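# Sort items into containers matching their sticker colors

## Task

Place every item inside the container whose color is the same as that item's sticker.

## Robot and tools

SETUP. Four identical i2rt Big YAM arms (arm1, arm2, arm3, arm4) share one workspace. Each has six revolute joints, a two-finger gripper and a wrist camera (arm1_cam_wrist to arm4_cam_wrist). Four fixed room cameras also exist: cam_room_a1, cam_room_a2, cam_room_b1, cam_room_b2. A loose object may occasionally get nudged by something outside your control.

FRAMES. Everything uses one scene frame: metres, origin on the floor, +z up. Arm feet (base_link), with quaternions as w,x,y,z: arm1 at (-0.644, +1.377, +0.914) q=(+0.682, +0.007, +0.004, +0.731); arm2 at (-0.655, -0.555, +0.928) q=(+0.747, +0.002, +0.000, -0.665); arm3 at (+0.651, -1.332, +0.868) q=(+0.663, -0.004, -0.006, -0.748); arm4 at (+0.648, +0.477, +0.879) q=(+0.687, +0.001, +0.003, +0.727). Each foot's forward is its own +x. The reported hand point lies between the finger pads, roughly 1 cm short of the tips; the fingers extend along the hand's +z and separate along its y. hand_target is where the hand would be at the joint targets currently held. Reach is about 1.0 m from the joint1 axis. Printed hand positions grow less accurate far from the base.

JOINTS (absolute, radians; tolerance for done in brackets). joint1_rad -2.879..2.879 (±0.045), rotates about the foot, positive counter-clockwise seen from above, 0 = along the foot's +x. joint2_rad 0..3.141 (±0.14), shoulder; 0 has the upper arm pointing backward, increasing lifts it up then forward. joint3_rad 0..3.019 (±0.09), elbow; 0 is fully folded, increasing opens it. joint4_rad -1.692..1.57 (±0.055), hand pitch, positive tips fingers up. joint5_rad -1.57..1.57 (±0.03), sideways swing, positive to the arm's right. joint6_rad -2.094..2.094 (±0.035), roll, positive clockwise viewed from behind the hand. gripper_m 0..0.093 (±0.003), metres between fingertips.

move. Arguments: arm1, arm2, arm3, arm4 (each optional) and cameras. An arm you omit receives nothing new but may keep pushing toward an earlier target. Inside an arm's object:
- joints: object of absolute targets keyed by the names above (radians, gripper_m in metres).
- target: one list of 7 numbers [x, y, z, qw, qx, qy, qz], an absolute hand pose in the scene frame (metres). The hand travels a straight line from its hand_target toward it. When target is given, joints may only contain gripper_m.
- speed: top path speed in m/s, 0.002 to 0.5, default 0.25; only allowed together with target. Rotation is capped at twice this value in rad/s.
- min_time_s: 0.1 to 8 s, the shortest duration for each joint motion of that arm; it never speeds up a slower one.
All motions in one call begin simultaneously; all hand paths of the call finish together, paced by the slowest. Paths last 0.5 to 10 s (stopped at 10 s if longer); a whole action tops out at 15 s. Each control step limits the commanded pose to 100 mm and 20 degrees from the measured one. Hands lag, drift, can exceed speed near full stretch, and often end a centimetre or more off. Joint-space moves can sweep wide because joints run at different rates. Nothing avoids obstacles or other arms. cameras: list of names or ["all"]; [] gives none; omitted means all for an empty move, none otherwise. An empty move returns full state for every arm, images and the scene number. Unknown keys make a call invalid; out-of-range values get it refused, and a refusal (or a stop during a call) cancels the later move, wait and finished_scene calls of that reply.

RESULTS. Per arm: joint_positions, Joint velocities (same order, rad/s and m/s; "within noise" when idle), joint torques (N m, arm joints only, offset and noisy; items 3 and 4 wrap at ±28), hand, hand_target, joint_status, hand_status, on_its_own (uncommanded behaviour; "held at" is a target, not a reading). The "move" line gives done or the worst status per moved arm. "as last shown" lists arms not in the action; their lines repeat earlier values and statuses read "not commanded". "pictures" names images in order; images may trail the state slightly. Statuses: off_target (stopped short, maybe still pushing); time_out (joints keep nearby targets and push; resend the reported position to relax); "joint command not followed" / "pose unreachable" / not_followed (self- or inter-arm clearance check withheld the motion, may retry until changed); limit_stop_at_motor_heat (resend target).

GRIPPER. Closed on nothing it reads 0.000-0.003. Gripping a hard part at full force reads up to 0.005 below its width (or up to 0.002 above). A target about 0.005 under the touch reading gives full force (deeper for soft, small or round things). Release by commanding well above the reading.

OTHER TOOLS. wait: seconds 0 to 10, optional cameras; robots keep their last commands. zoom_image: camera name plus region [x0, y0, x1, y1] in pixels from the top-left, at most 504 by 504, only for cameras in the latest images. read_manual: section "licences" returns URDF licence text. finished_scene: scene = current scene number; the task must hold without the robot. After the call ending the first scene, make no further calls in that reply.

AVOID. Knocking anything off the work area or onto the floor, long falls, dropping items or releasing them while moving, slamming into fixed or heavy things, arm-to-arm presses or hits (including one gripper closing on another's fingers), and sustained pushing: arms do not stop on contact. Holding loads, staying stretched or pushing at unreachable poses heats motors; MOTOR HOT warns, and at 100 °C the arm goes limp for 30-60 s or more. During thinking the robots hold the last command.

Each tool is called after "Request:" as name([rows], argument=value, ...), one row to a line, values as JSON.

## Session

Request:
move()

Scene clock: 0.00 s.
Joint torques (N m): no reading
Motor temperatures (°C): arm1=[22 24 25 23 21 21 21] | arm2=[24 24 24 22 22 20 23] | arm3=[24 24 23 24 24 23 23] | arm4=[23 21 22 22 25 21 24]
Heat: arm1: hottest joint3_rad 25 °C; arm2: hottest joint1_rad 24 °C; arm3: hottest joint1_rad 24 °C; arm4: hottest joint5_rad 25 °C.
Joint velocities: within noise
arm1.joint_positions: joint1_rad=-0.126 joint2_rad=+0.650 joint3_rad=+1.429 joint4_rad=-1.488 joint5_rad=-0.026 joint6_rad=-0.127 gripper_m=+0.09396
arm1.joint_status: not commanded
arm1.hand: x=-0.6270 y=+1.5972 z=+1.4351 quat_wxyz=(-0.310, +0.665, -0.618, -0.282) (m; scene frame)
arm1.hand_target: x=-0.6269 y=+1.5953 z=+1.4482 quat_wxyz=(-0.321, +0.661, -0.613, -0.291) (m; scene frame)
arm1.hand_status: not commanded
arm2.joint_positions: joint1_rad=-0.045 joint2_rad=+0.645 joint3_rad=+1.565 joint4_rad=-1.137 joint5_rad=+0.166 joint6_rad=-0.774 gripper_m=+0.09396
arm2.joint_status: not commanded
arm2.hand: x=-0.6689 y=-0.7907 z=+1.5906 quat_wxyz=(-0.204, -0.325, -0.709, +0.592) (m; scene frame)
arm2.hand_target: x=-0.6692 y=-0.7857 z=+1.5994 quat_wxyz=(-0.208, -0.323, -0.702, +0.599) (m; scene frame)
arm2.hand_status: not commanded
arm3.joint_positions: joint1_rad=+0.075 joint2_rad=+0.603 joint3_rad=+1.391 joint4_rad=-1.324 joint5_rad=-0.185 joint6_rad=-0.597 gripper_m=+0.09396
arm3.joint_status: not commanded
arm3.hand: x=+0.6714 y=-1.5539 z=+1.4174 quat_wxyz=(-0.295, -0.381, -0.775, +0.409) (m; scene frame)
arm3.hand_target: x=+0.6715 y=-1.5515 z=+1.4286 quat_wxyz=(-0.300, -0.376, -0.770, +0.420) (m; scene frame)
arm3.hand_status: not commanded
arm4.joint_positions: joint1_rad=+0.109 joint2_rad=+0.632 joint3_rad=+1.440 joint4_rad=-1.502 joint5_rad=+0.178 joint6_rad=-0.775 gripper_m=+0.09396
arm4.joint_status: not commanded
arm4.hand: x=+0.6469 y=+0.6902 z=+1.4068 quat_wxyz=(-0.410, +0.846, -0.316, -0.125) (m; scene frame)
arm4.hand_target: x=+0.6473 y=+0.6879 z=+1.4162 quat_wxyz=(-0.419, +0.841, -0.316, -0.131) (m; scene frame)
arm4.hand_status: not commanded
pictures: arm1_cam_wrist, arm2_cam_wrist, arm3_cam_wrist, arm4_cam_wrist, cam_room_a1, cam_room_a2, cam_room_b1, cam_room_b2
Images, in order (width x height): arm1_cam_wrist 672x504, arm2_cam_wrist 672x504, arm3_cam_wrist 672x504, arm4_cam_wrist 672x504, cam_room_a1 672x504, cam_room_a2 672x504, cam_room_b1 672x504, cam_room_b2 672x504.

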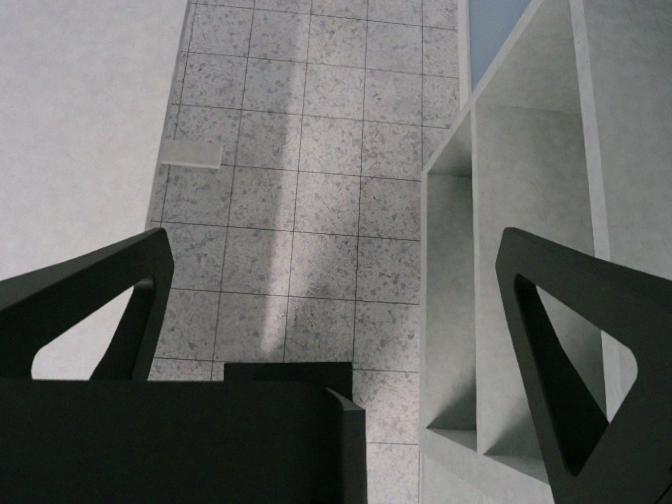

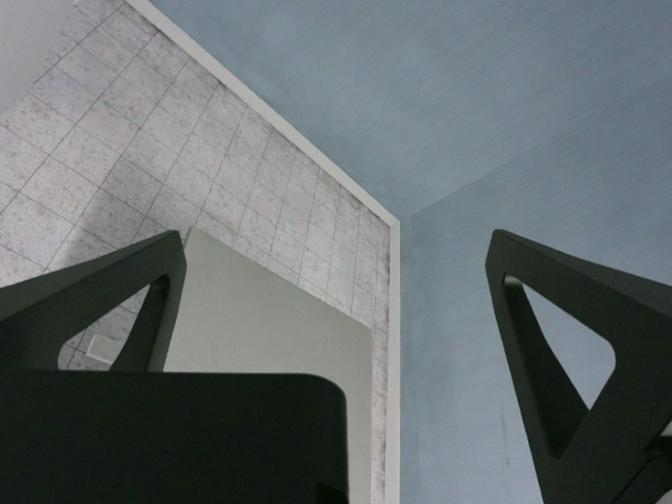

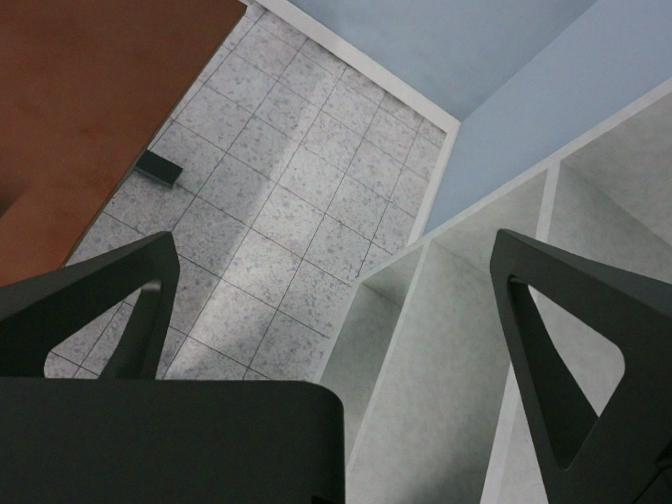

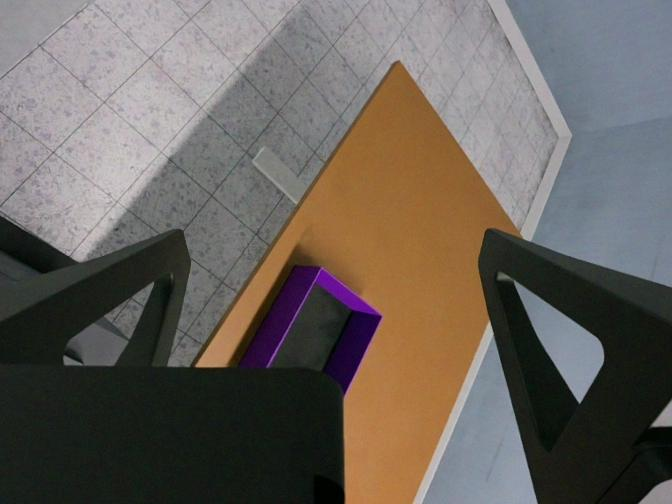

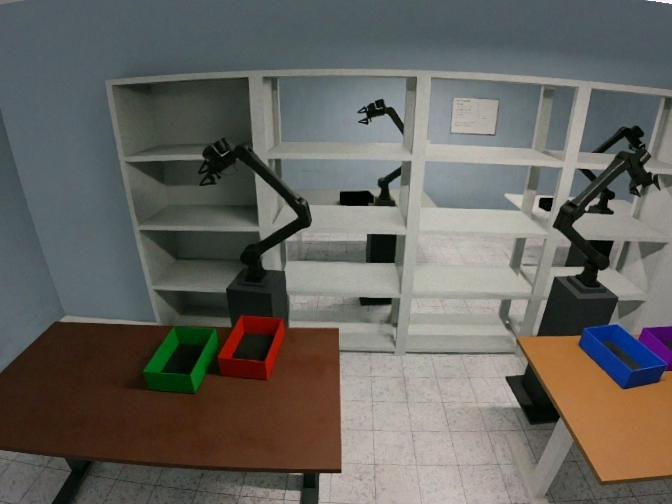

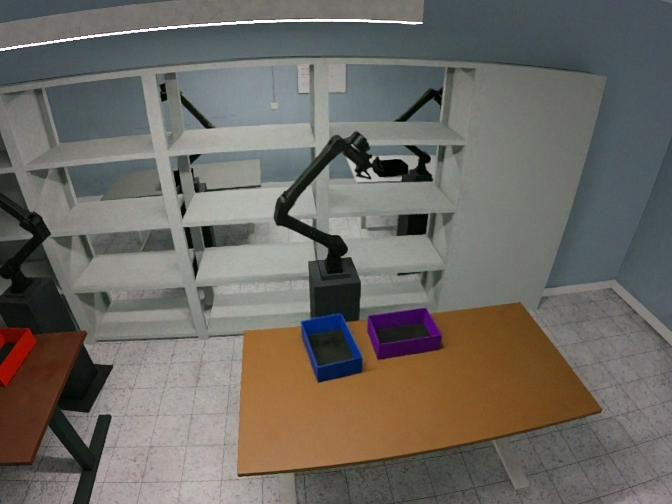

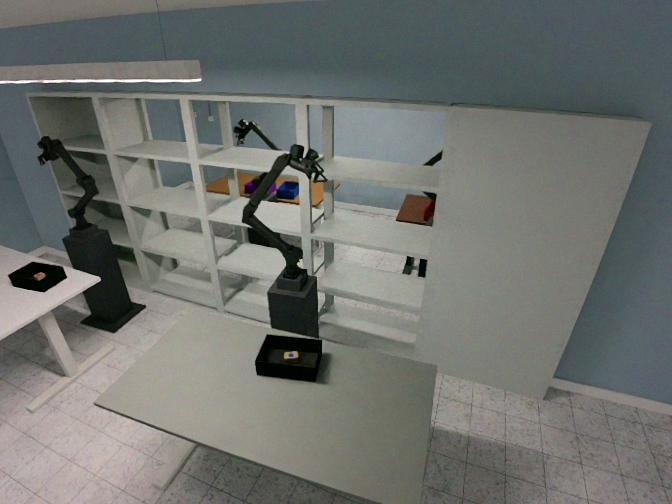

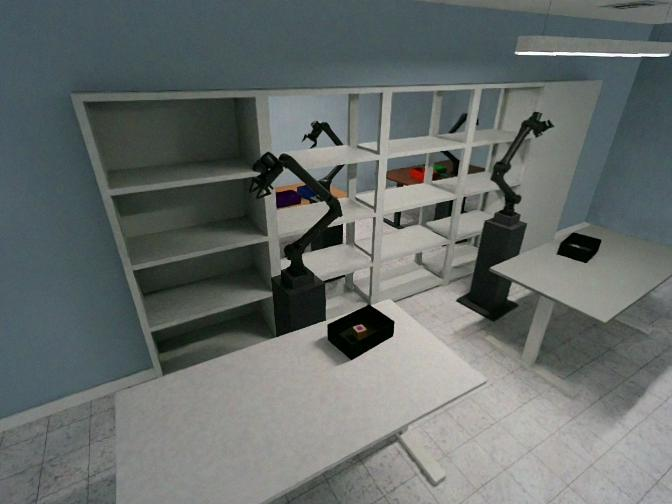

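Request:
zoom_image(camera="cam_room_a1", region=[0, 60, 672, 420])

Request:
zoom_image(camera="cam_room_b1", region=[240, 320, 340, 395])

Request:
zoom_image(camera="cam_room_b2", region=[310, 295, 410, 370])

Request:
zoom_image(camera="cam_room_b1", region=[0, 250, 80, 310])

Request:
zoom_image(camera="cam_room_a1", region=[140, 300, 300, 400])

Region (0, 60, 672, 420) is 672x360 pixels. A region can be at most 504 by 504 pixels.

Scaled by 5.040.

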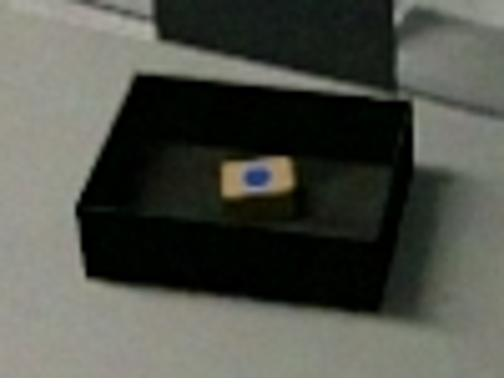

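Scaled by 5.040.

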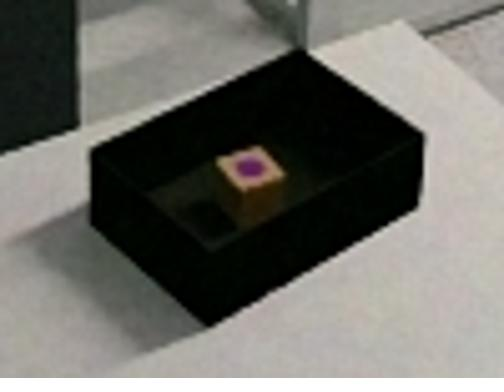

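Scaled by 6.300.

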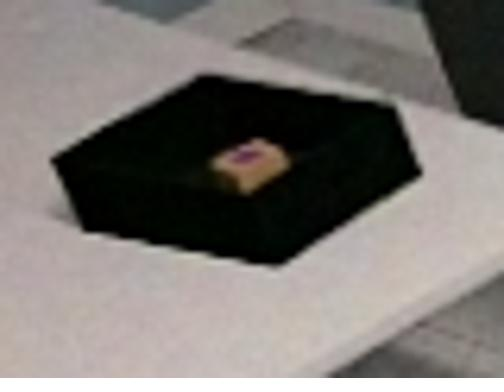

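Scaled by 3.150.

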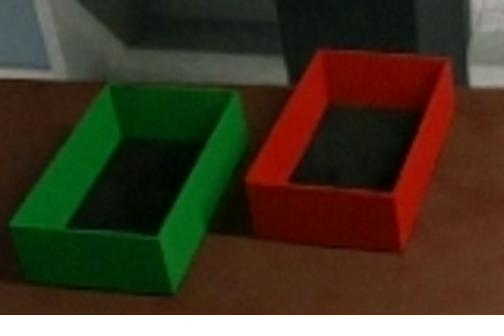

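Request:
move(arm1={"joints":{"joint1_rad":1.5,"joint5_rad":0,"joint6_rad":0},"min_time_s":2.5}, arm2={"joints":{"joint1_rad":-1.69,"joint5_rad":0,"joint6_rad":0},"min_time_s":2.5}, arm4={"joints":{"joint1_rad":-1.63,"joint5_rad":0,"joint6_rad":0},"min_time_s":2.5}, arm3={"joints":{"joint1_rad":-1.5,"joint5_rad":0,"joint6_rad":0},"min_time_s":2.5}, cameras=["all"])

Scene clock: 39.20 s.
Joint torques (N m): arm1=[-1.2 3.78 11.33 1.88 0.11 0.1] | arm2=[0.32 1.2 10.06 2.7 -0.17 0.21] | arm3=[0.44 1.96 9.32 1.83 0.08 0.03] | arm4=[0.44 2.26 8.54 1.4 -0.03 0.18]
Motor temperatures (°C): arm1=[22 24 30 24 21 21 21] | arm2=[24 24 27 23 22 20 23] | arm3=[24 24 27 24 24 23 23] | arm4=[23 22 25 22 25 21 24]
Heat: arm1: hottest joint3_rad 30 °C; arm2: hottest joint3_rad 27 °C; arm3: hottest joint3_rad 27 °C; arm4: hottest joint3_rad 25 °C.
move: arm1 done; arm2 done; arm3 done; arm4 done
Joint velocities: within noise
arm1.joint_positions: joint1_rad=+1.493 joint2_rad=+0.650 joint3_rad=+1.429 joint4_rad=-1.488 joint5_rad=-0.002 joint6_rad=-0.008 gripper_m=+0.09397
arm1.joint_status: all done
arm1.hand: x=-0.8570 y=+1.3781 z=+1.4381 quat_wxyz=(-0.004, +0.905, +0.000, -0.425) (m; scene frame)
arm1.hand_target: x=-0.8549 y=+1.3768 z=+1.4511 quat_wxyz=(-0.002, +0.898, +0.000, -0.439) (m; scene frame)
arm1.hand_status: not commanded
arm2.joint_positions: joint1_rad=-1.685 joint2_rad=+0.645 joint3_rad=+1.565 joint4_rad=-1.137 joint5_rad=+0.003 joint6_rad=-0.015 gripper_m=+0.09397
arm2.joint_status: all done
arm2.hand: x=-0.8904 y=-0.5570 z=+1.5904 quat_wxyz=(+0.006, -0.780, -0.007, +0.625) (m; scene frame)
arm2.hand_target: x=-0.8854 y=-0.5564 z=+1.5993 quat_wxyz=(+0.002, -0.774, +0.000, +0.634) (m; scene frame)
arm2.hand_status: not commanded
arm3.joint_positions: joint1_rad=-1.490 joint2_rad=+0.603 joint3_rad=+1.391 joint4_rad=-1.324 joint5_rad=-0.002 joint6_rad=-0.008 gripper_m=+0.09397
arm3.joint_status: all done
arm3.hand: x=+0.4193 y=-1.3148 z=+1.4123 quat_wxyz=(+0.005, -0.869, +0.017, +0.494) (m; scene frame)
arm3.hand_target: x=+0.4217 y=-1.3121 z=+1.4236 quat_wxyz=(+0.007, -0.863, +0.025, +0.505) (m; scene frame)
arm3.hand_status: not commanded
arm4.joint_positions: joint1_rad=-1.625 joint2_rad=+0.632 joint3_rad=+1.440 joint4_rad=-1.502 joint5_rad=+0.004 joint6_rad=-0.014 gripper_m=+0.09397
arm4.joint_status: all done
arm4.hand: x=+0.8612 y=+0.4786 z=+1.4047 quat_wxyz=(-0.422, +0.008, -0.906, +0.006) (m; scene frame)
arm4.hand_target: x=+0.8589 y=+0.4782 z=+1.4143 quat_wxyz=(-0.433, +0.000, -0.901, +0.002) (m; scene frame)
arm4.hand_status: not commanded
pictures: arm1_cam_wrist, arm2_cam_wrist, arm3_cam_wrist, arm4_cam_wrist, cam_room_a1, cam_room_a2, cam_room_b1, cam_room_b2
Images, in order (width x height): arm1_cam_wrist 672x504, arm2_cam_wrist 672x504, arm3_cam_wrist 672x504, arm4_cam_wrist 672x504, cam_room_a1 672x504, cam_room_a2 672x504, cam_room_b1 672x504, cam_room_b2 672x504.

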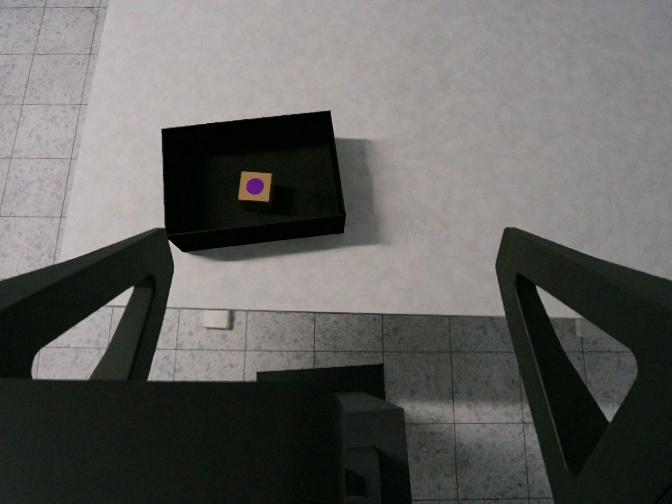

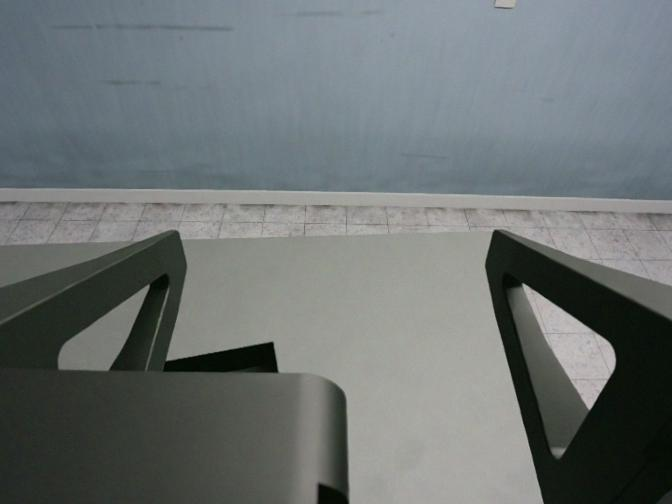

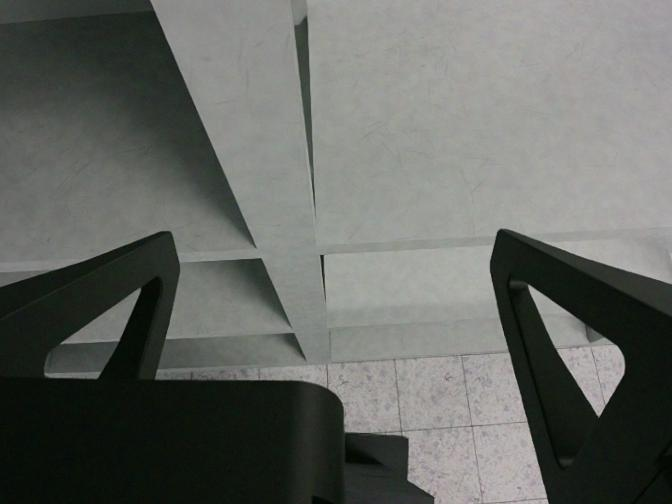

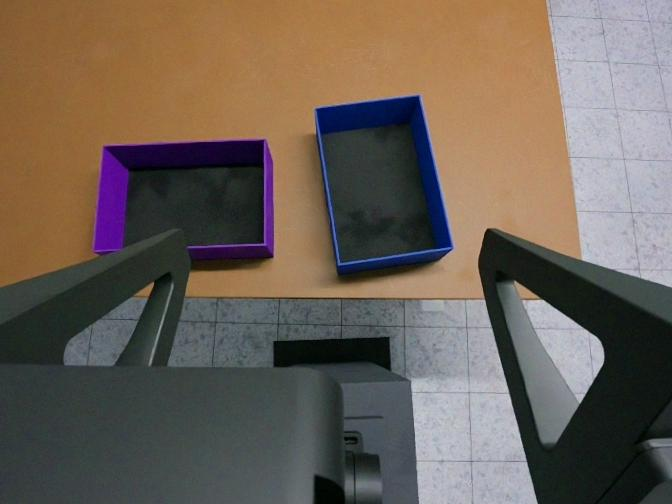

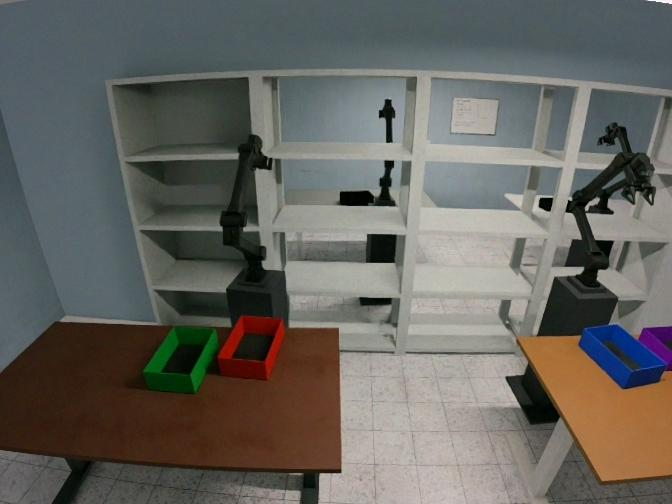

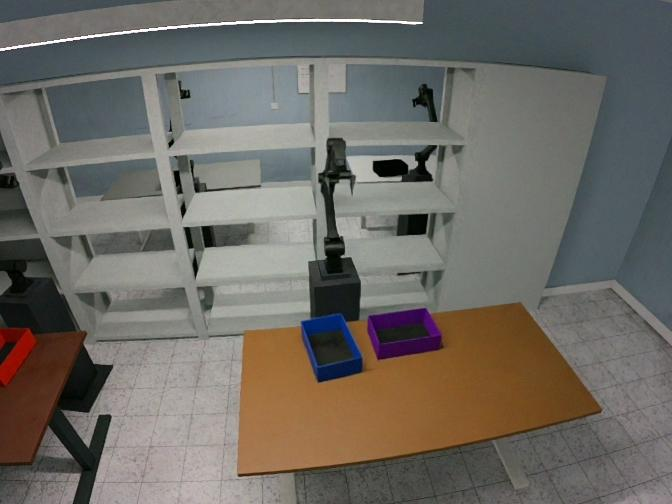

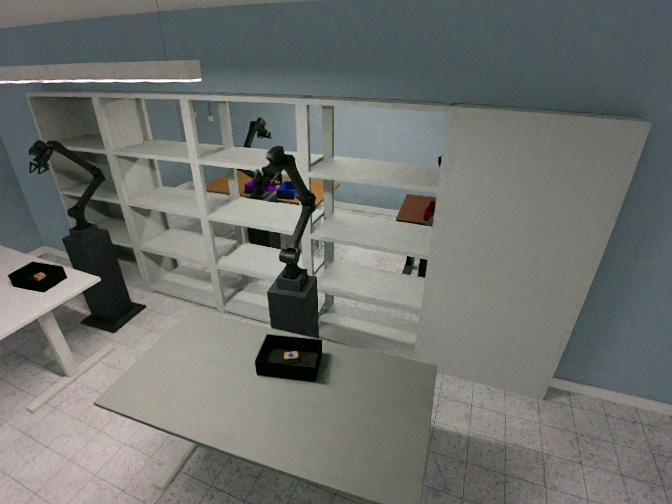

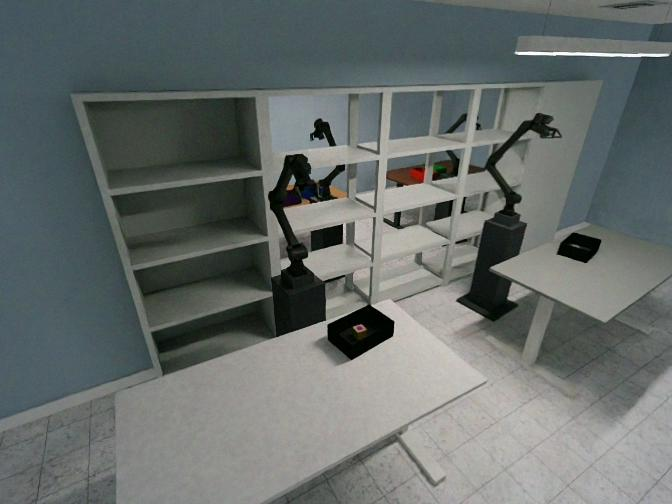

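Request:
move(arm1={"target":[-1.0,1.33,1.25,0,1,0,0]}, arm2={"target":[-1.0,-0.62,1.25,0,1,0,0]}, arm4={"target":[1.0,0.55,1.25,0,0,1,0]}, cameras=["arm1_cam_wrist","arm2_cam_wrist","arm4_cam_wrist"])

Request:
move(arm1={"target":[-1.0,1.33,1.15,0,1,0,0]}, arm2={"target":[-1.0,-0.62,1.15,0,1,0,0]}, arm4={"target":[1.0,0.55,1.15,0,0,1,0]}, cameras=["arm1_cam_wrist","arm2_cam_wrist","arm4_cam_wrist"])

Scene clock: 54.17 s.
Joint torques (N m): arm1=[-0.73 -6.42 11.75 0.25 -0.05 0.14] | arm2=[1.55 -9.35 10.15 0.35 -0.15 0.21] | arm3=[0.62 1.67 9.33 1.84 0.08 0.02] | arm4=[1.38 -7.71 11.59 -0.1 -0.04 0.19]
Motor temperatures (°C): arm1=[22 24 31 23 21 21 21] | arm2=[24 24 28 23 22 20 23] | arm3=[24 24 27 24 24 23 23] | arm4=[23 22 26 22 25 21 24]
Heat: arm1: hottest joint3_rad 31 °C; arm2: hottest joint3_rad 28 °C; arm3: hottest joint3_rad 27 °C; arm4: hottest joint3_rad 26 °C.
move: arm1 off_target; arm2 off_target; arm4 off_target
Joint velocities: within noise
arm1.joint_positions: joint1_rad=+1.618 joint2_rad=+1.275 joint3_rad=+1.429 joint4_rad=-1.684 joint5_rad=-0.002 joint6_rad=+0.119 gripper_m=+0.09397
arm1.joint_status: not commanded
arm1.hand: x=-1.0001 y=+1.3344 z=+1.2430 quat_wxyz=(+0.002, +1.000, -0.001, -0.028) (m; scene frame)
arm1.hand_target: x=-1.0000 y=+1.3301 z=+1.2493 quat_wxyz=(+0.004, +1.000, +0.000, -0.031) (m; scene frame)
arm1.hand_status: off_target (0.008 m and 3.2 deg from the pose sent, 0.241 m and 50.3 deg at the start; a joint's target at an end of its range on 35 of 100 steps)
arm2.joint_positions: joint1_rad=-1.514 joint2_rad=+1.227 joint3_rad=+1.404 joint4_rad=-1.670 joint5_rad=+0.001 joint6_rad=+0.169 gripper_m=+0.09397
arm2.joint_status: not commanded
arm2.hand: x=-1.0039 y=-0.6169 z=+1.2571 quat_wxyz=(-0.004, -0.999, -0.003, +0.037) (m; scene frame)
arm2.hand_target: x=-1.0001 y=-0.6200 z=+1.2496 quat_wxyz=(-0.004, -1.000, +0.000, +0.021) (m; scene frame)
arm2.hand_status: off_target (0.009 m and 4.3 deg from the pose sent, 0.363 m and 77.4 deg at the start; a joint's target at an end of its range on 28 of 100 steps)
arm3: as last shown
arm4.joint_positions: joint1_rad=-1.435 joint2_rad=+1.189 joint3_rad=+1.440 joint4_rad=-1.668 joint5_rad=+0.002 joint6_rad=+0.186 gripper_m=+0.09397
arm4.joint_status: not commanded
arm4.hand: x=+0.9948 y=+0.5450 z=+1.2345 quat_wxyz=(-0.073, +0.003, -0.997, -0.012) (m; scene frame)
arm4.hand_target: x=+0.9997 y=+0.5499 z=+1.2491 quat_wxyz=(-0.085, +0.001, -0.996, -0.017) (m; scene frame)
arm4.hand_status: off_target (0.017 m and 8.5 deg from the pose sent, 0.220 m and 50.0 deg at the start; a joint's target at an end of its range on 58 of 100 steps)
pictures: arm1_cam_wrist, arm2_cam_wrist, arm4_cam_wrist
Images, in order (width x height): arm1_cam_wrist 672x504, arm2_cam_wrist 672x504, arm4_cam_wrist 672x504.

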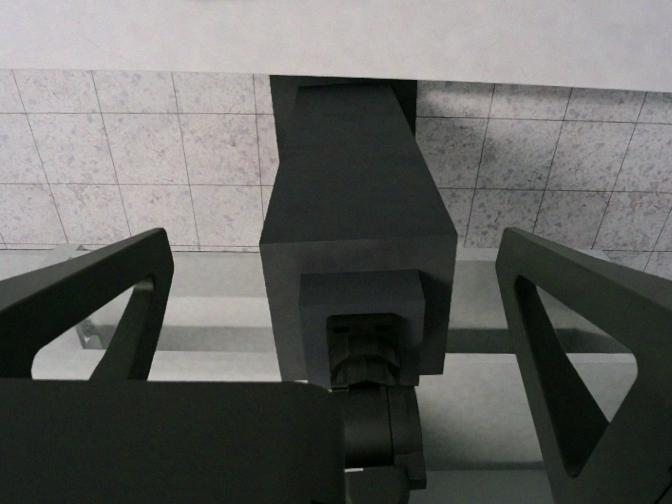

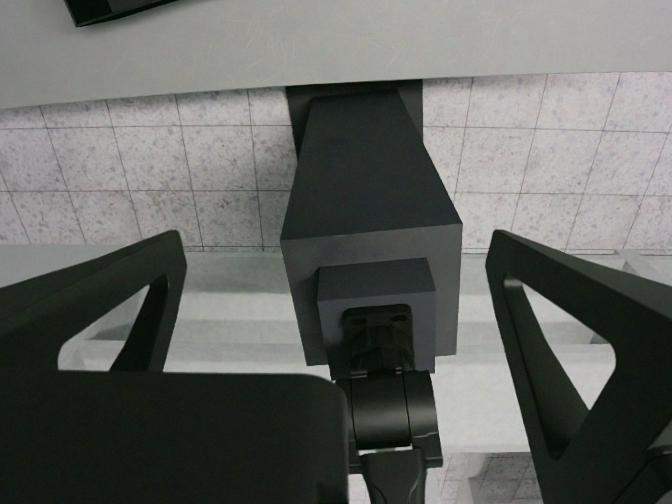

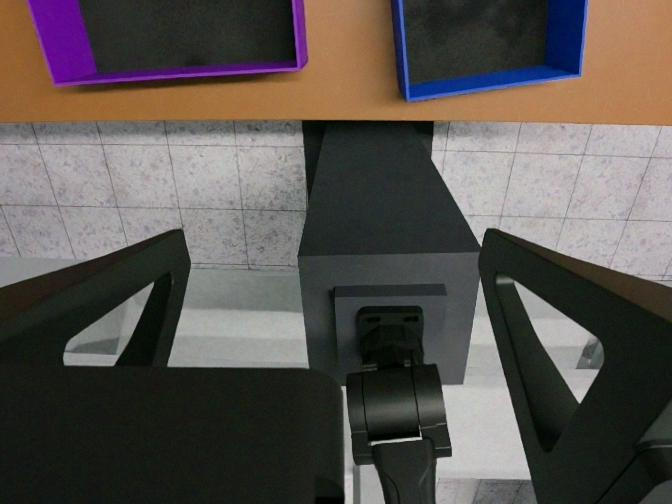

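Scene clock: 55.17 s.
Joint torques (N m): arm1=[-1.2 -5.89 11.41 0.88 -0.02 0.11] | arm2=[1.55 -9.17 10.39 1.26 -0.15 0.2] | arm3=[0.5 1.9 9.36 1.85 0.08 0.03] | arm4=[1.67 -10.4 8.92 0.38 -0.05 0.2]
Motor temperatures (°C): arm1=[22 24 31 23 21 21 21] | arm2=[24 24 28 22 22 20 23] | arm3=[24 24 27 24 24 23 23] | arm4=[23 22 26 22 25 21 24]
Heat: arm1: hottest joint3_rad 31 °C; arm2: hottest joint3_rad 28 °C; arm3: hottest joint3_rad 27 °C; arm4: hottest joint3_rad 26 °C.
move: arm1 done; arm2 done; arm4 done
Joint velocities: within noise
arm1.joint_positions: joint1_rad=+1.619 joint2_rad=+1.300 joint3_rad=+1.198 joint4_rad=-1.507 joint5_rad=-0.003 joint6_rad=+0.120 gripper_m=+0.09397
arm1.joint_status: not commanded
arm1.hand: x=-0.9943 y=+1.3351 z=+1.1463 quat_wxyz=(-0.002, +1.000, -0.002, +0.011) (m; scene frame)
arm1.hand_target: x=-0.9999 y=+1.3300 z=+1.1501 quat_wxyz=(+0.000, +1.000, +0.000, +0.000) (m; scene frame)
arm1.hand_status: done (0.009 m and 1.3 deg from the pose sent, 0.093 m and 3.2 deg at the start)
arm2.joint_positions: joint1_rad=-1.514 joint2_rad=+1.244 joint3_rad=+1.157 joint4_rad=-1.474 joint5_rad=+0.000 joint6_rad=+0.169 gripper_m=+0.09397
arm2.joint_status: not commanded
arm2.hand: x=-0.9980 y=-0.6157 z=+1.1573 quat_wxyz=(+0.001, -1.000, -0.002, +0.004) (m; scene frame)
arm2.hand_target: x=-0.9998 y=-0.6200 z=+1.1500 quat_wxyz=(+0.000, -1.000, +0.000, +0.000) (m; scene frame)
arm2.hand_status: done (0.009 m and 0.6 deg from the pose sent, 0.107 m and 4.3 deg at the start)
arm3: as last shown
arm4.joint_positions: joint1_rad=-1.435 joint2_rad=+1.273 joint3_rad=+1.287 joint4_rad=-1.598 joint5_rad=+0.001 joint6_rad=+0.187 gripper_m=+0.09397
arm4.joint_status: not commanded
arm4.hand: x=+0.9970 y=+0.5454 z=+1.1469 quat_wxyz=(+0.009, +0.003, -1.000, +0.003) (m; scene frame)
arm4.hand_target: x=+1.0000 y=+0.5500 z=+1.1500 quat_wxyz=(+0.000, +0.000, -1.000, +0.000) (m; scene frame)
arm4.hand_status: done (0.006 m and 1.1 deg from the pose sent, 0.085 m and 8.5 deg at the start)
pictures: arm1_cam_wrist, arm2_cam_wrist, arm4_cam_wrist
Images, in order (width x height): arm1_cam_wrist 672x504, arm2_cam_wrist 672x504, arm4_cam_wrist 672x504.

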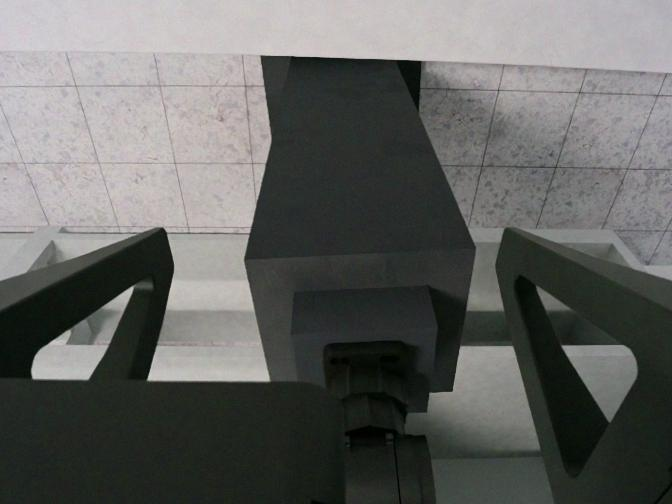

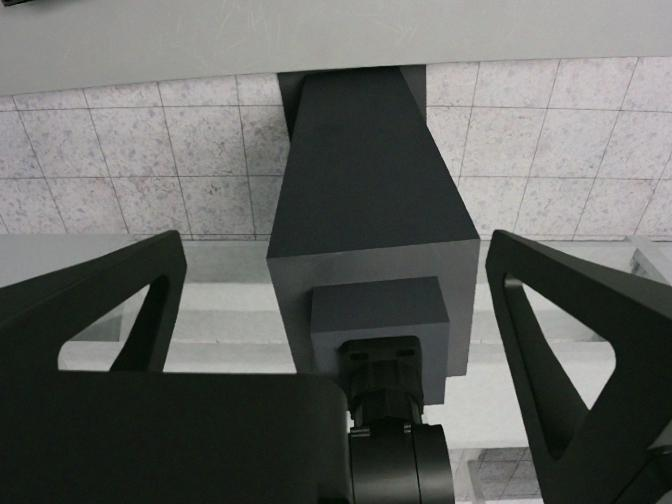

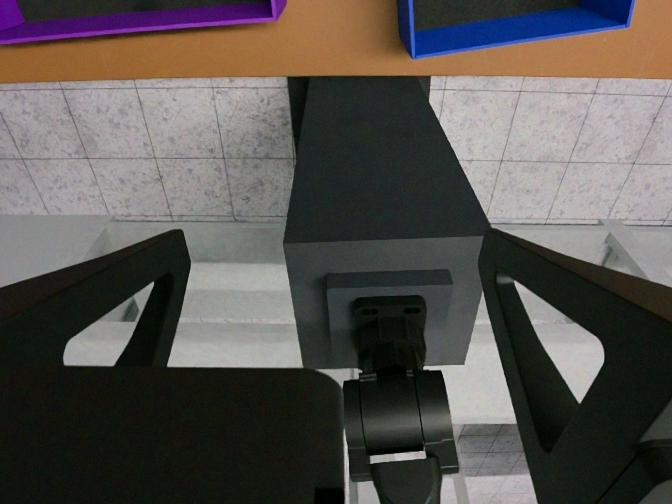

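Request:
move(arm1={"target":[-1.12,1.24,1.2,0,0.9455,0,-0.3256]}, arm2={"target":[-1.13,-0.78,1.2,0,0.9455,0,-0.3256]}, arm4={"target":[1.08,0.55,1.2,-0.3256,0,-0.9455,0]}, cameras=["arm1_cam_wrist","arm2_cam_wrist","arm4_cam_wrist"])

Scene clock: 90.20 s.
Joint torques (N m): arm1=[-1.44 -8.76 11.43 2.19 0.25 0.11] | arm2=[0.91 -10.75 16.99 2.45 0.42 0.19] | arm3=[0.62 1.96 9.32 1.87 0.09 0.02] | arm4=[1.55 -9.47 8.88 1.57 0.31 -0.07]
Motor temperatures (°C): arm1=[22 24 32 23 21 21 21] | arm2=[24 25 30 22 22 20 23] | arm3=[24 24 28 24 24 23 23] | arm4=[23 22 30 22 25 21 24]
Heat: arm1: hottest joint3_rad 32 °C; arm2: hottest joint3_rad 30 °C; arm3: hottest joint3_rad 28 °C; arm4: hottest joint3_rad 30 °C.
move: arm1 done; arm2 off_target; arm4 done
Joint velocities: within noise
arm1.joint_positions: joint1_rad=+1.844 joint2_rad=+1.282 joint3_rad=+1.183 joint4_rad=-0.882 joint5_rad=+0.204 joint6_rad=+0.276 gripper_m=+0.09397
arm1.joint_status: not commanded
arm1.hand: x=-1.1179 y=+1.2441 z=+1.1934 quat_wxyz=(-0.006, +0.950, +0.002, -0.313) (m; scene frame)
arm1.hand_target: x=-1.1199 y=+1.2401 z=+1.2001 quat_wxyz=(+0.000, +0.946, +0.000, -0.326) (m; scene frame)
arm1.hand_status: done (0.008 m and 1.7 deg from the pose sent, 0.167 m and 39.3 deg at the start)
arm2.joint_positions: joint1_rad=-1.142 joint2_rad=+1.331 joint3_rad=+1.180 joint4_rad=-0.883 joint5_rad=+0.322 joint6_rad=+0.435 gripper_m=+0.09397
arm2.joint_status: not commanded
arm2.hand: x=-1.1096 y=-0.7671 z=+1.1782 quat_wxyz=(+0.014, -0.953, -0.011, +0.303) (m; scene frame)
arm2.hand_target: x=-1.1282 y=-0.7792 z=+1.2001 quat_wxyz=(+0.000, -0.945, +0.000, +0.326) (m; scene frame)
arm2.hand_status: off_target (0.033 m and 3.5 deg from the pose sent, 0.215 m and 37.5 deg at the start)
arm3: as last shown
arm4.joint_positions: joint1_rad=-1.419 joint2_rad=+1.094 joint3_rad=+1.145 joint4_rad=-0.987 joint5_rad=+0.128 joint6_rad=+0.187 gripper_m=+0.09397
arm4.joint_status: not commanded
arm4.hand: x=+1.0806 y=+0.5464 z=+1.1961 quat_wxyz=(-0.315, -0.009, -0.949, +0.000) (m; scene frame)
arm4.hand_target: x=+1.0800 y=+0.5499 z=+1.2000 quat_wxyz=(-0.326, +0.000, -0.946, +0.000) (m; scene frame)
arm4.hand_status: done (0.005 m and 1.6 deg from the pose sent, 0.099 m and 39.0 deg at the start)
pictures: arm1_cam_wrist, arm2_cam_wrist, arm4_cam_wrist
Images, in order (width x height): arm1_cam_wrist 672x504, arm2_cam_wrist 672x504, arm4_cam_wrist 672x504.

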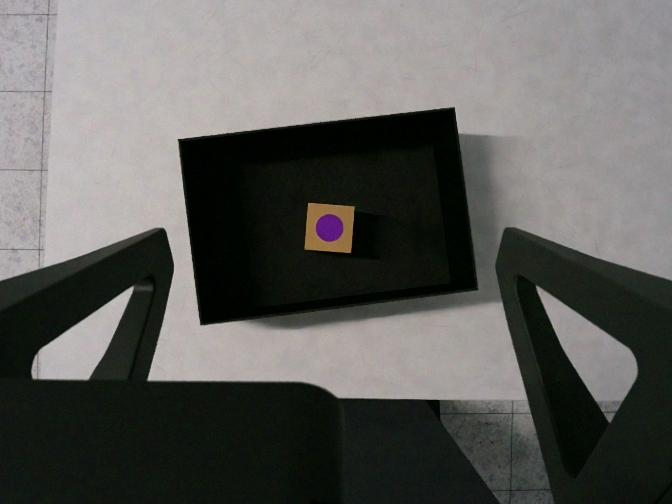

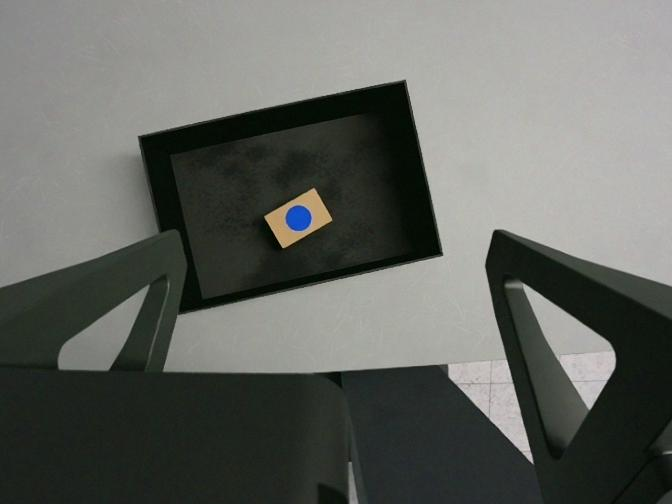

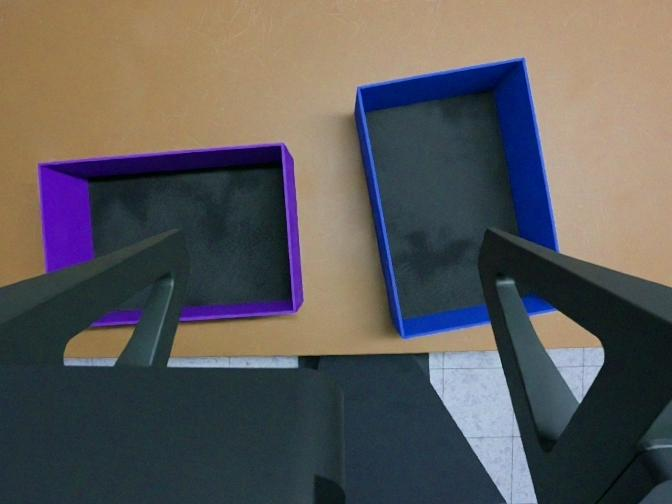

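Request:
move(arm1={"target":[-1.13,1.237,0.88,0.0113,-0.965,0.0421,0.2586]}, arm2={"target":[-1.13,-0.807,0.88,-0.056,-0.943,-0.209,0.2527]}, arm4={"joints":{"joint1_rad":0.9,"joint2_rad":0.632,"joint3_rad":1.44,"joint4_rad":-1.1,"joint5_rad":0,"joint6_rad":0},"min_time_s":3}, cameras=["arm1_cam_wrist","arm2_cam_wrist","arm4_cam_wrist"])

Scene clock: 146.47 s.
Joint torques (N m): arm1=[-0.91 -11.99 7.5 1.85 0.19 0.12] | arm2=[-0.03 -15.85 7.28 2.51 -0.13 -0.08] | arm3=[0.62 1.9 9.36 1.84 0.09 0.02] | arm4=[1.14 0.91 10.32 1.05 -0.02 -0.09]
Motor temperatures (°C): arm1=[22 25 32 24 22 21 21] | arm2=[24 25 39 23 22 20 23] | arm3=[24 24 29 24 24 23 23] | arm4=[23 23 33 22 25 21 24]
Heat: arm1: hottest joint3_rad 32 °C; arm2: hottest joint3_rad 39 °C; arm3: hottest joint3_rad 29 °C; arm4: hottest joint3_rad 33 °C.
move: arm1 off_target; arm2 done; arm4 done
Joint velocities: within noise
arm1.joint_positions: joint1_rad=+1.844 joint2_rad=+1.794 joint3_rad=+0.840 joint4_rad=-0.181 joint5_rad=+0.207 joint6_rad=+0.384 gripper_m=+0.09397
arm1.joint_status: not commanded
arm1.hand: x=-1.1238 y=+1.2452 z=+0.8730 quat_wxyz=(-0.019, +0.969, -0.042, -0.244) (m; scene frame)
arm1.hand_target: x=-1.1297 y=+1.2371 z=+0.8800 quat_wxyz=(-0.011, +0.965, -0.042, -0.258) (m; scene frame)
arm1.hand_status: off_target (0.012 m and 1.9 deg from the pose sent, 0.314 m and 8.2 deg at the start)
arm2.joint_positions: joint1_rad=-1.180 joint2_rad=+1.830 joint3_rad=+0.905 joint4_rad=-0.120 joint5_rad=+0.033 joint6_rad=+0.069 gripper_m=+0.09397
arm2.joint_status: not commanded
arm2.hand: x=-1.1290 y=-0.8117 z=+0.8861 quat_wxyz=(-0.057, -0.944, -0.206, +0.253) (m; scene frame)
arm2.hand_target: x=-1.1299 y=-0.8071 z=+0.8801 quat_wxyz=(-0.056, -0.943, -0.209, +0.253) (m; scene frame)
arm2.hand_status: done (0.008 m and 0.3 deg from the pose sent, 0.302 m and 24.8 deg at the start)
arm3: as last shown
arm4.joint_positions: joint1_rad=+0.896 joint2_rad=+0.635 joint3_rad=+1.401 joint4_rad=-1.088 joint5_rad=+0.002 joint6_rad=+0.014 gripper_m=+0.09398
arm4.joint_status: all done
arm4.hand: x=+0.4330 y=+0.6353 z=+1.4756 quat_wxyz=(-0.173, +0.770, -0.254, -0.559) (m; scene frame)
arm4.hand_target: x=+0.4403 y=+0.6284 z=+1.4933 quat_wxyz=(-0.178, +0.764, -0.244, -0.570) (m; scene frame)
arm4.hand_status: not commanded
pictures: arm1_cam_wrist, arm2_cam_wrist, arm4_cam_wrist
Images, in order (width x height): arm1_cam_wrist 672x504, arm2_cam_wrist 672x504, arm4_cam_wrist 672x504.

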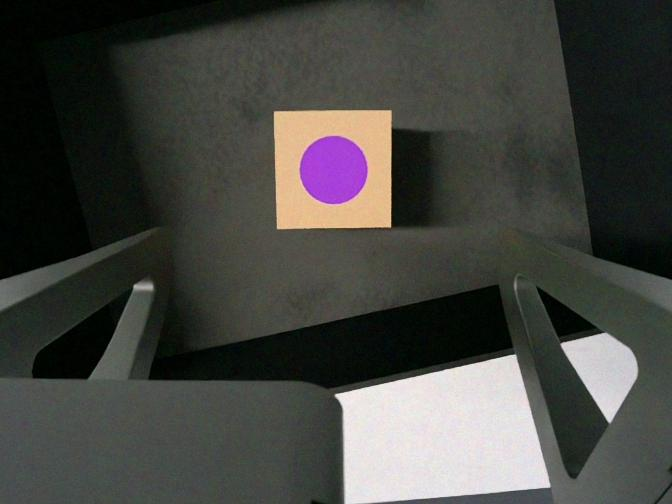

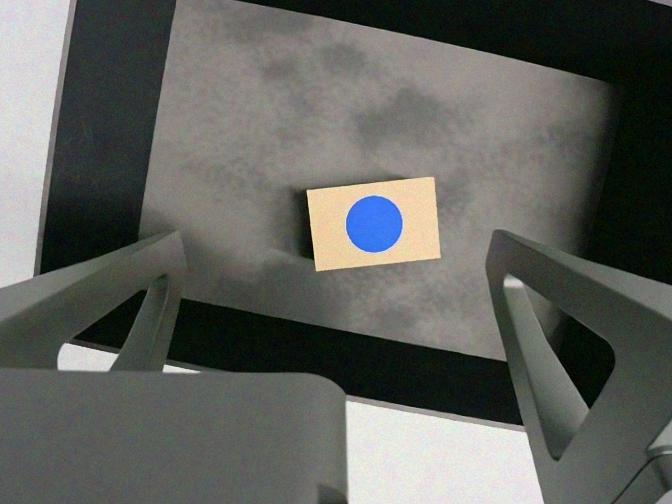

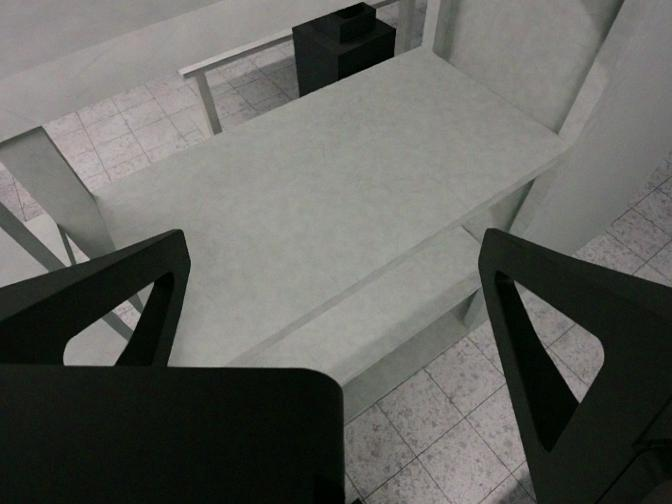

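Request:
move(arm1={"target":[-1.149,1.241,0.80,0.0113,-0.965,0.0421,0.2586]}, arm2={"target":[-1.137,-0.788,0.80,-0.067,-0.933,-0.25,0.25]}, cameras=["arm1_cam_wrist","arm2_cam_wrist"])

Scene clock: 163.37 s.
Joint torques (N m): arm1=[-2.84 -12.98 7.88 1.8 0.13 0.01] | arm2=[0.56 -17.08 5.68 2.5 -0.21 -0.07] | arm3=[0.44 1.79 9.36 1.84 0.09 0.02] | arm4=[1.08 1.08 10.37 0.96 -0.02 -0.08]
Motor temperatures (°C): arm1=[22 25 31 23 22 21 21] | arm2=[24 26 34 23 22 20 23] | arm3=[24 24 29 24 24 23 23] | arm4=[23 22 31 22 25 21 24]
Heat: arm1: hottest joint3_rad 31 °C; arm2: hottest joint3_rad 34 °C; arm3: hottest joint3_rad 29 °C; arm4: hottest joint3_rad 31 °C.
move: arm1 off_target; arm2 done
Joint velocities: within noise
arm1.joint_positions: joint1_rad=+1.844 joint2_rad=+2.019 joint3_rad=+0.853 joint4_rad=+0.014 joint5_rad=+0.200 joint6_rad=+0.373 gripper_m=+0.09397
arm1.joint_status: not commanded
arm1.hand: x=-1.1256 y=+1.2442 z=+0.7887 quat_wxyz=(-0.020, +0.971, -0.036, -0.235) (m; scene frame)
arm1.hand_target: x=-1.1484 y=+1.2413 z=+0.8009 quat_wxyz=(-0.011, +0.965, -0.042, -0.259) (m; scene frame)
arm1.hand_status: off_target (0.026 m and 3.0 deg from the pose sent, 0.077 m and 1.9 deg at the start)
arm2.joint_positions: joint1_rad=-1.250 joint2_rad=+2.033 joint3_rad=+0.898 joint4_rad=+0.086 joint5_rad=-0.042 joint6_rad=-0.060 gripper_m=+0.09397
arm2.joint_status: not commanded
arm2.hand: x=-1.1373 y=-0.7882 z=+0.8041 quat_wxyz=(-0.067, -0.935, -0.243, +0.248) (m; scene frame)
arm2.hand_target: x=-1.1370 y=-0.7881 z=+0.8001 quat_wxyz=(-0.067, -0.933, -0.250, +0.250) (m; scene frame)
arm2.hand_status: done (0.004 m and 0.8 deg from the pose sent, 0.090 m and 5.3 deg at the start)
arm3, arm4: as last shown
pictures: arm1_cam_wrist, arm2_cam_wrist
Images, in order (width x height): arm1_cam_wrist 672x504, arm2_cam_wrist 672x504.

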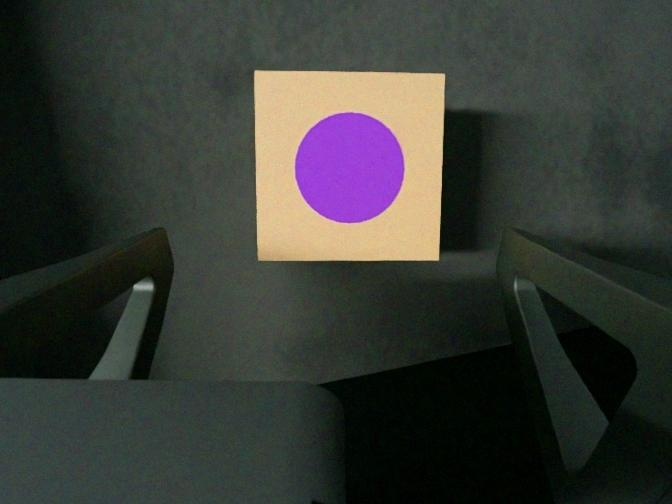

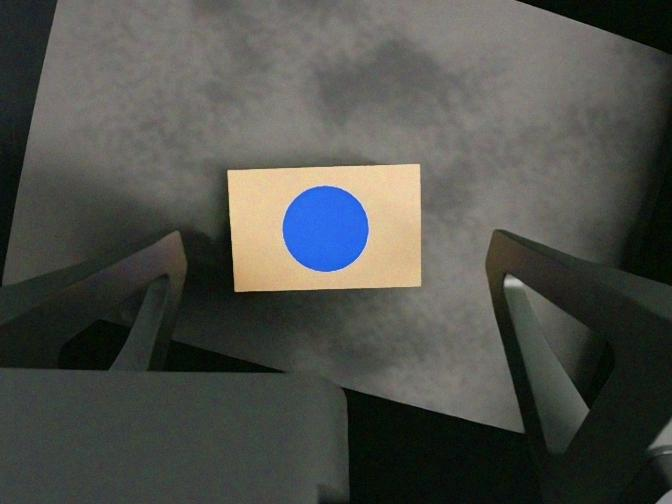

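Request:
move(arm1={"target":[-1.167,1.245,0.755,0.0113,-0.965,0.0421,0.2586],"speed":0.1}, arm2={"target":[-1.138,-0.792,0.735,-0.067,-0.933,-0.25,0.25],"speed":0.1}, cameras=["arm1_cam_wrist","arm2_cam_wrist"])

Scene clock: 174.03 s.
Joint torques (N m): arm1=[-2.26 -13.51 7.16 1.84 0.1 -0.04] | arm2=[1.38 -15.68 5.55 2.09 0.05 -0.08] | arm3=[0.5 1.85 9.33 1.87 0.08 0.03] | arm4=[0.73 0.97 10.33 1.02 -0.02 -0.09]
Motor temperatures (°C): arm1=[22 25 31 23 21 21 21] | arm2=[24 26 32 23 22 20 23] | arm3=[24 24 30 24 24 23 23] | arm4=[23 22 31 22 24 21 24]
Heat: arm1: hottest joint3_rad 31 °C; arm2: hottest joint3_rad 32 °C; arm3: hottest joint3_rad 30 °C; arm4: hottest joint3_rad 31 °C.
move: arm1 off_target; arm2 off_target
Joint velocities: within noise
arm1.joint_positions: joint1_rad=+1.823 joint2_rad=+2.147 joint3_rad=+0.919 joint4_rad=+0.092 joint5_rad=+0.191 joint6_rad=+0.361 gripper_m=+0.09397
arm1.joint_status: not commanded
arm1.hand: x=-1.1471 y=+1.2463 z=+0.7508 quat_wxyz=(-0.017, +0.970, -0.039, -0.241) (m; scene frame)
arm1.hand_target: x=-1.1665 y=+1.2453 z=+0.7556 quat_wxyz=(-0.011, +0.965, -0.042, -0.259) (m; scene frame)
arm1.hand_status: off_target (0.020 m and 2.2 deg from the pose sent, 0.053 m and 3.0 deg at the start)
arm2.joint_positions: joint1_rad=-1.253 joint2_rad=+2.189 joint3_rad=+0.929 joint4_rad=+0.233 joint5_rad=-0.044 joint6_rad=-0.053 gripper_m=+0.09397
arm2.joint_status: not commanded
arm2.hand: x=-1.1429 y=-0.7893 z=+0.7503 quat_wxyz=(-0.071, -0.933, -0.239, +0.258) (m; scene frame)
arm2.hand_target: x=-1.1376 y=-0.7917 z=+0.7355 quat_wxyz=(-0.067, -0.933, -0.250, +0.250) (m; scene frame)
arm2.hand_status: off_target (0.016 m and 1.7 deg from the pose sent, 0.069 m and 0.9 deg at the start)
arm3, arm4: as last shown
pictures: arm1_cam_wrist, arm2_cam_wrist
Images, in order (width x height): arm1_cam_wrist 672x504, arm2_cam_wrist 672x504.

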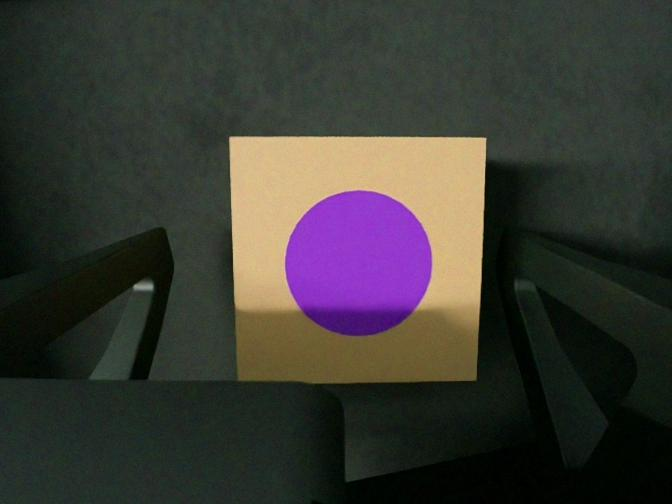

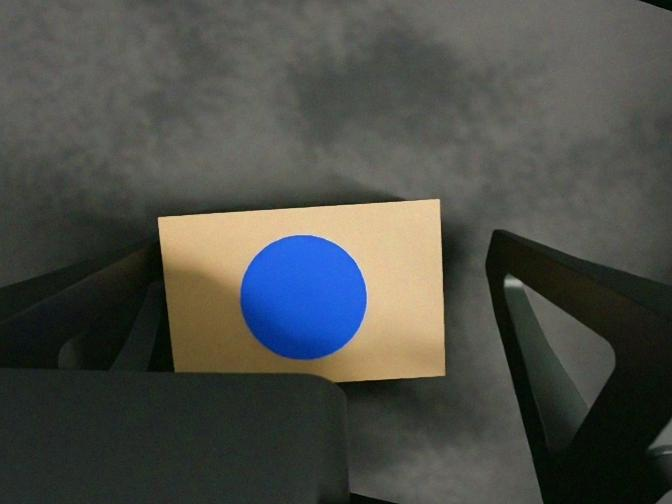

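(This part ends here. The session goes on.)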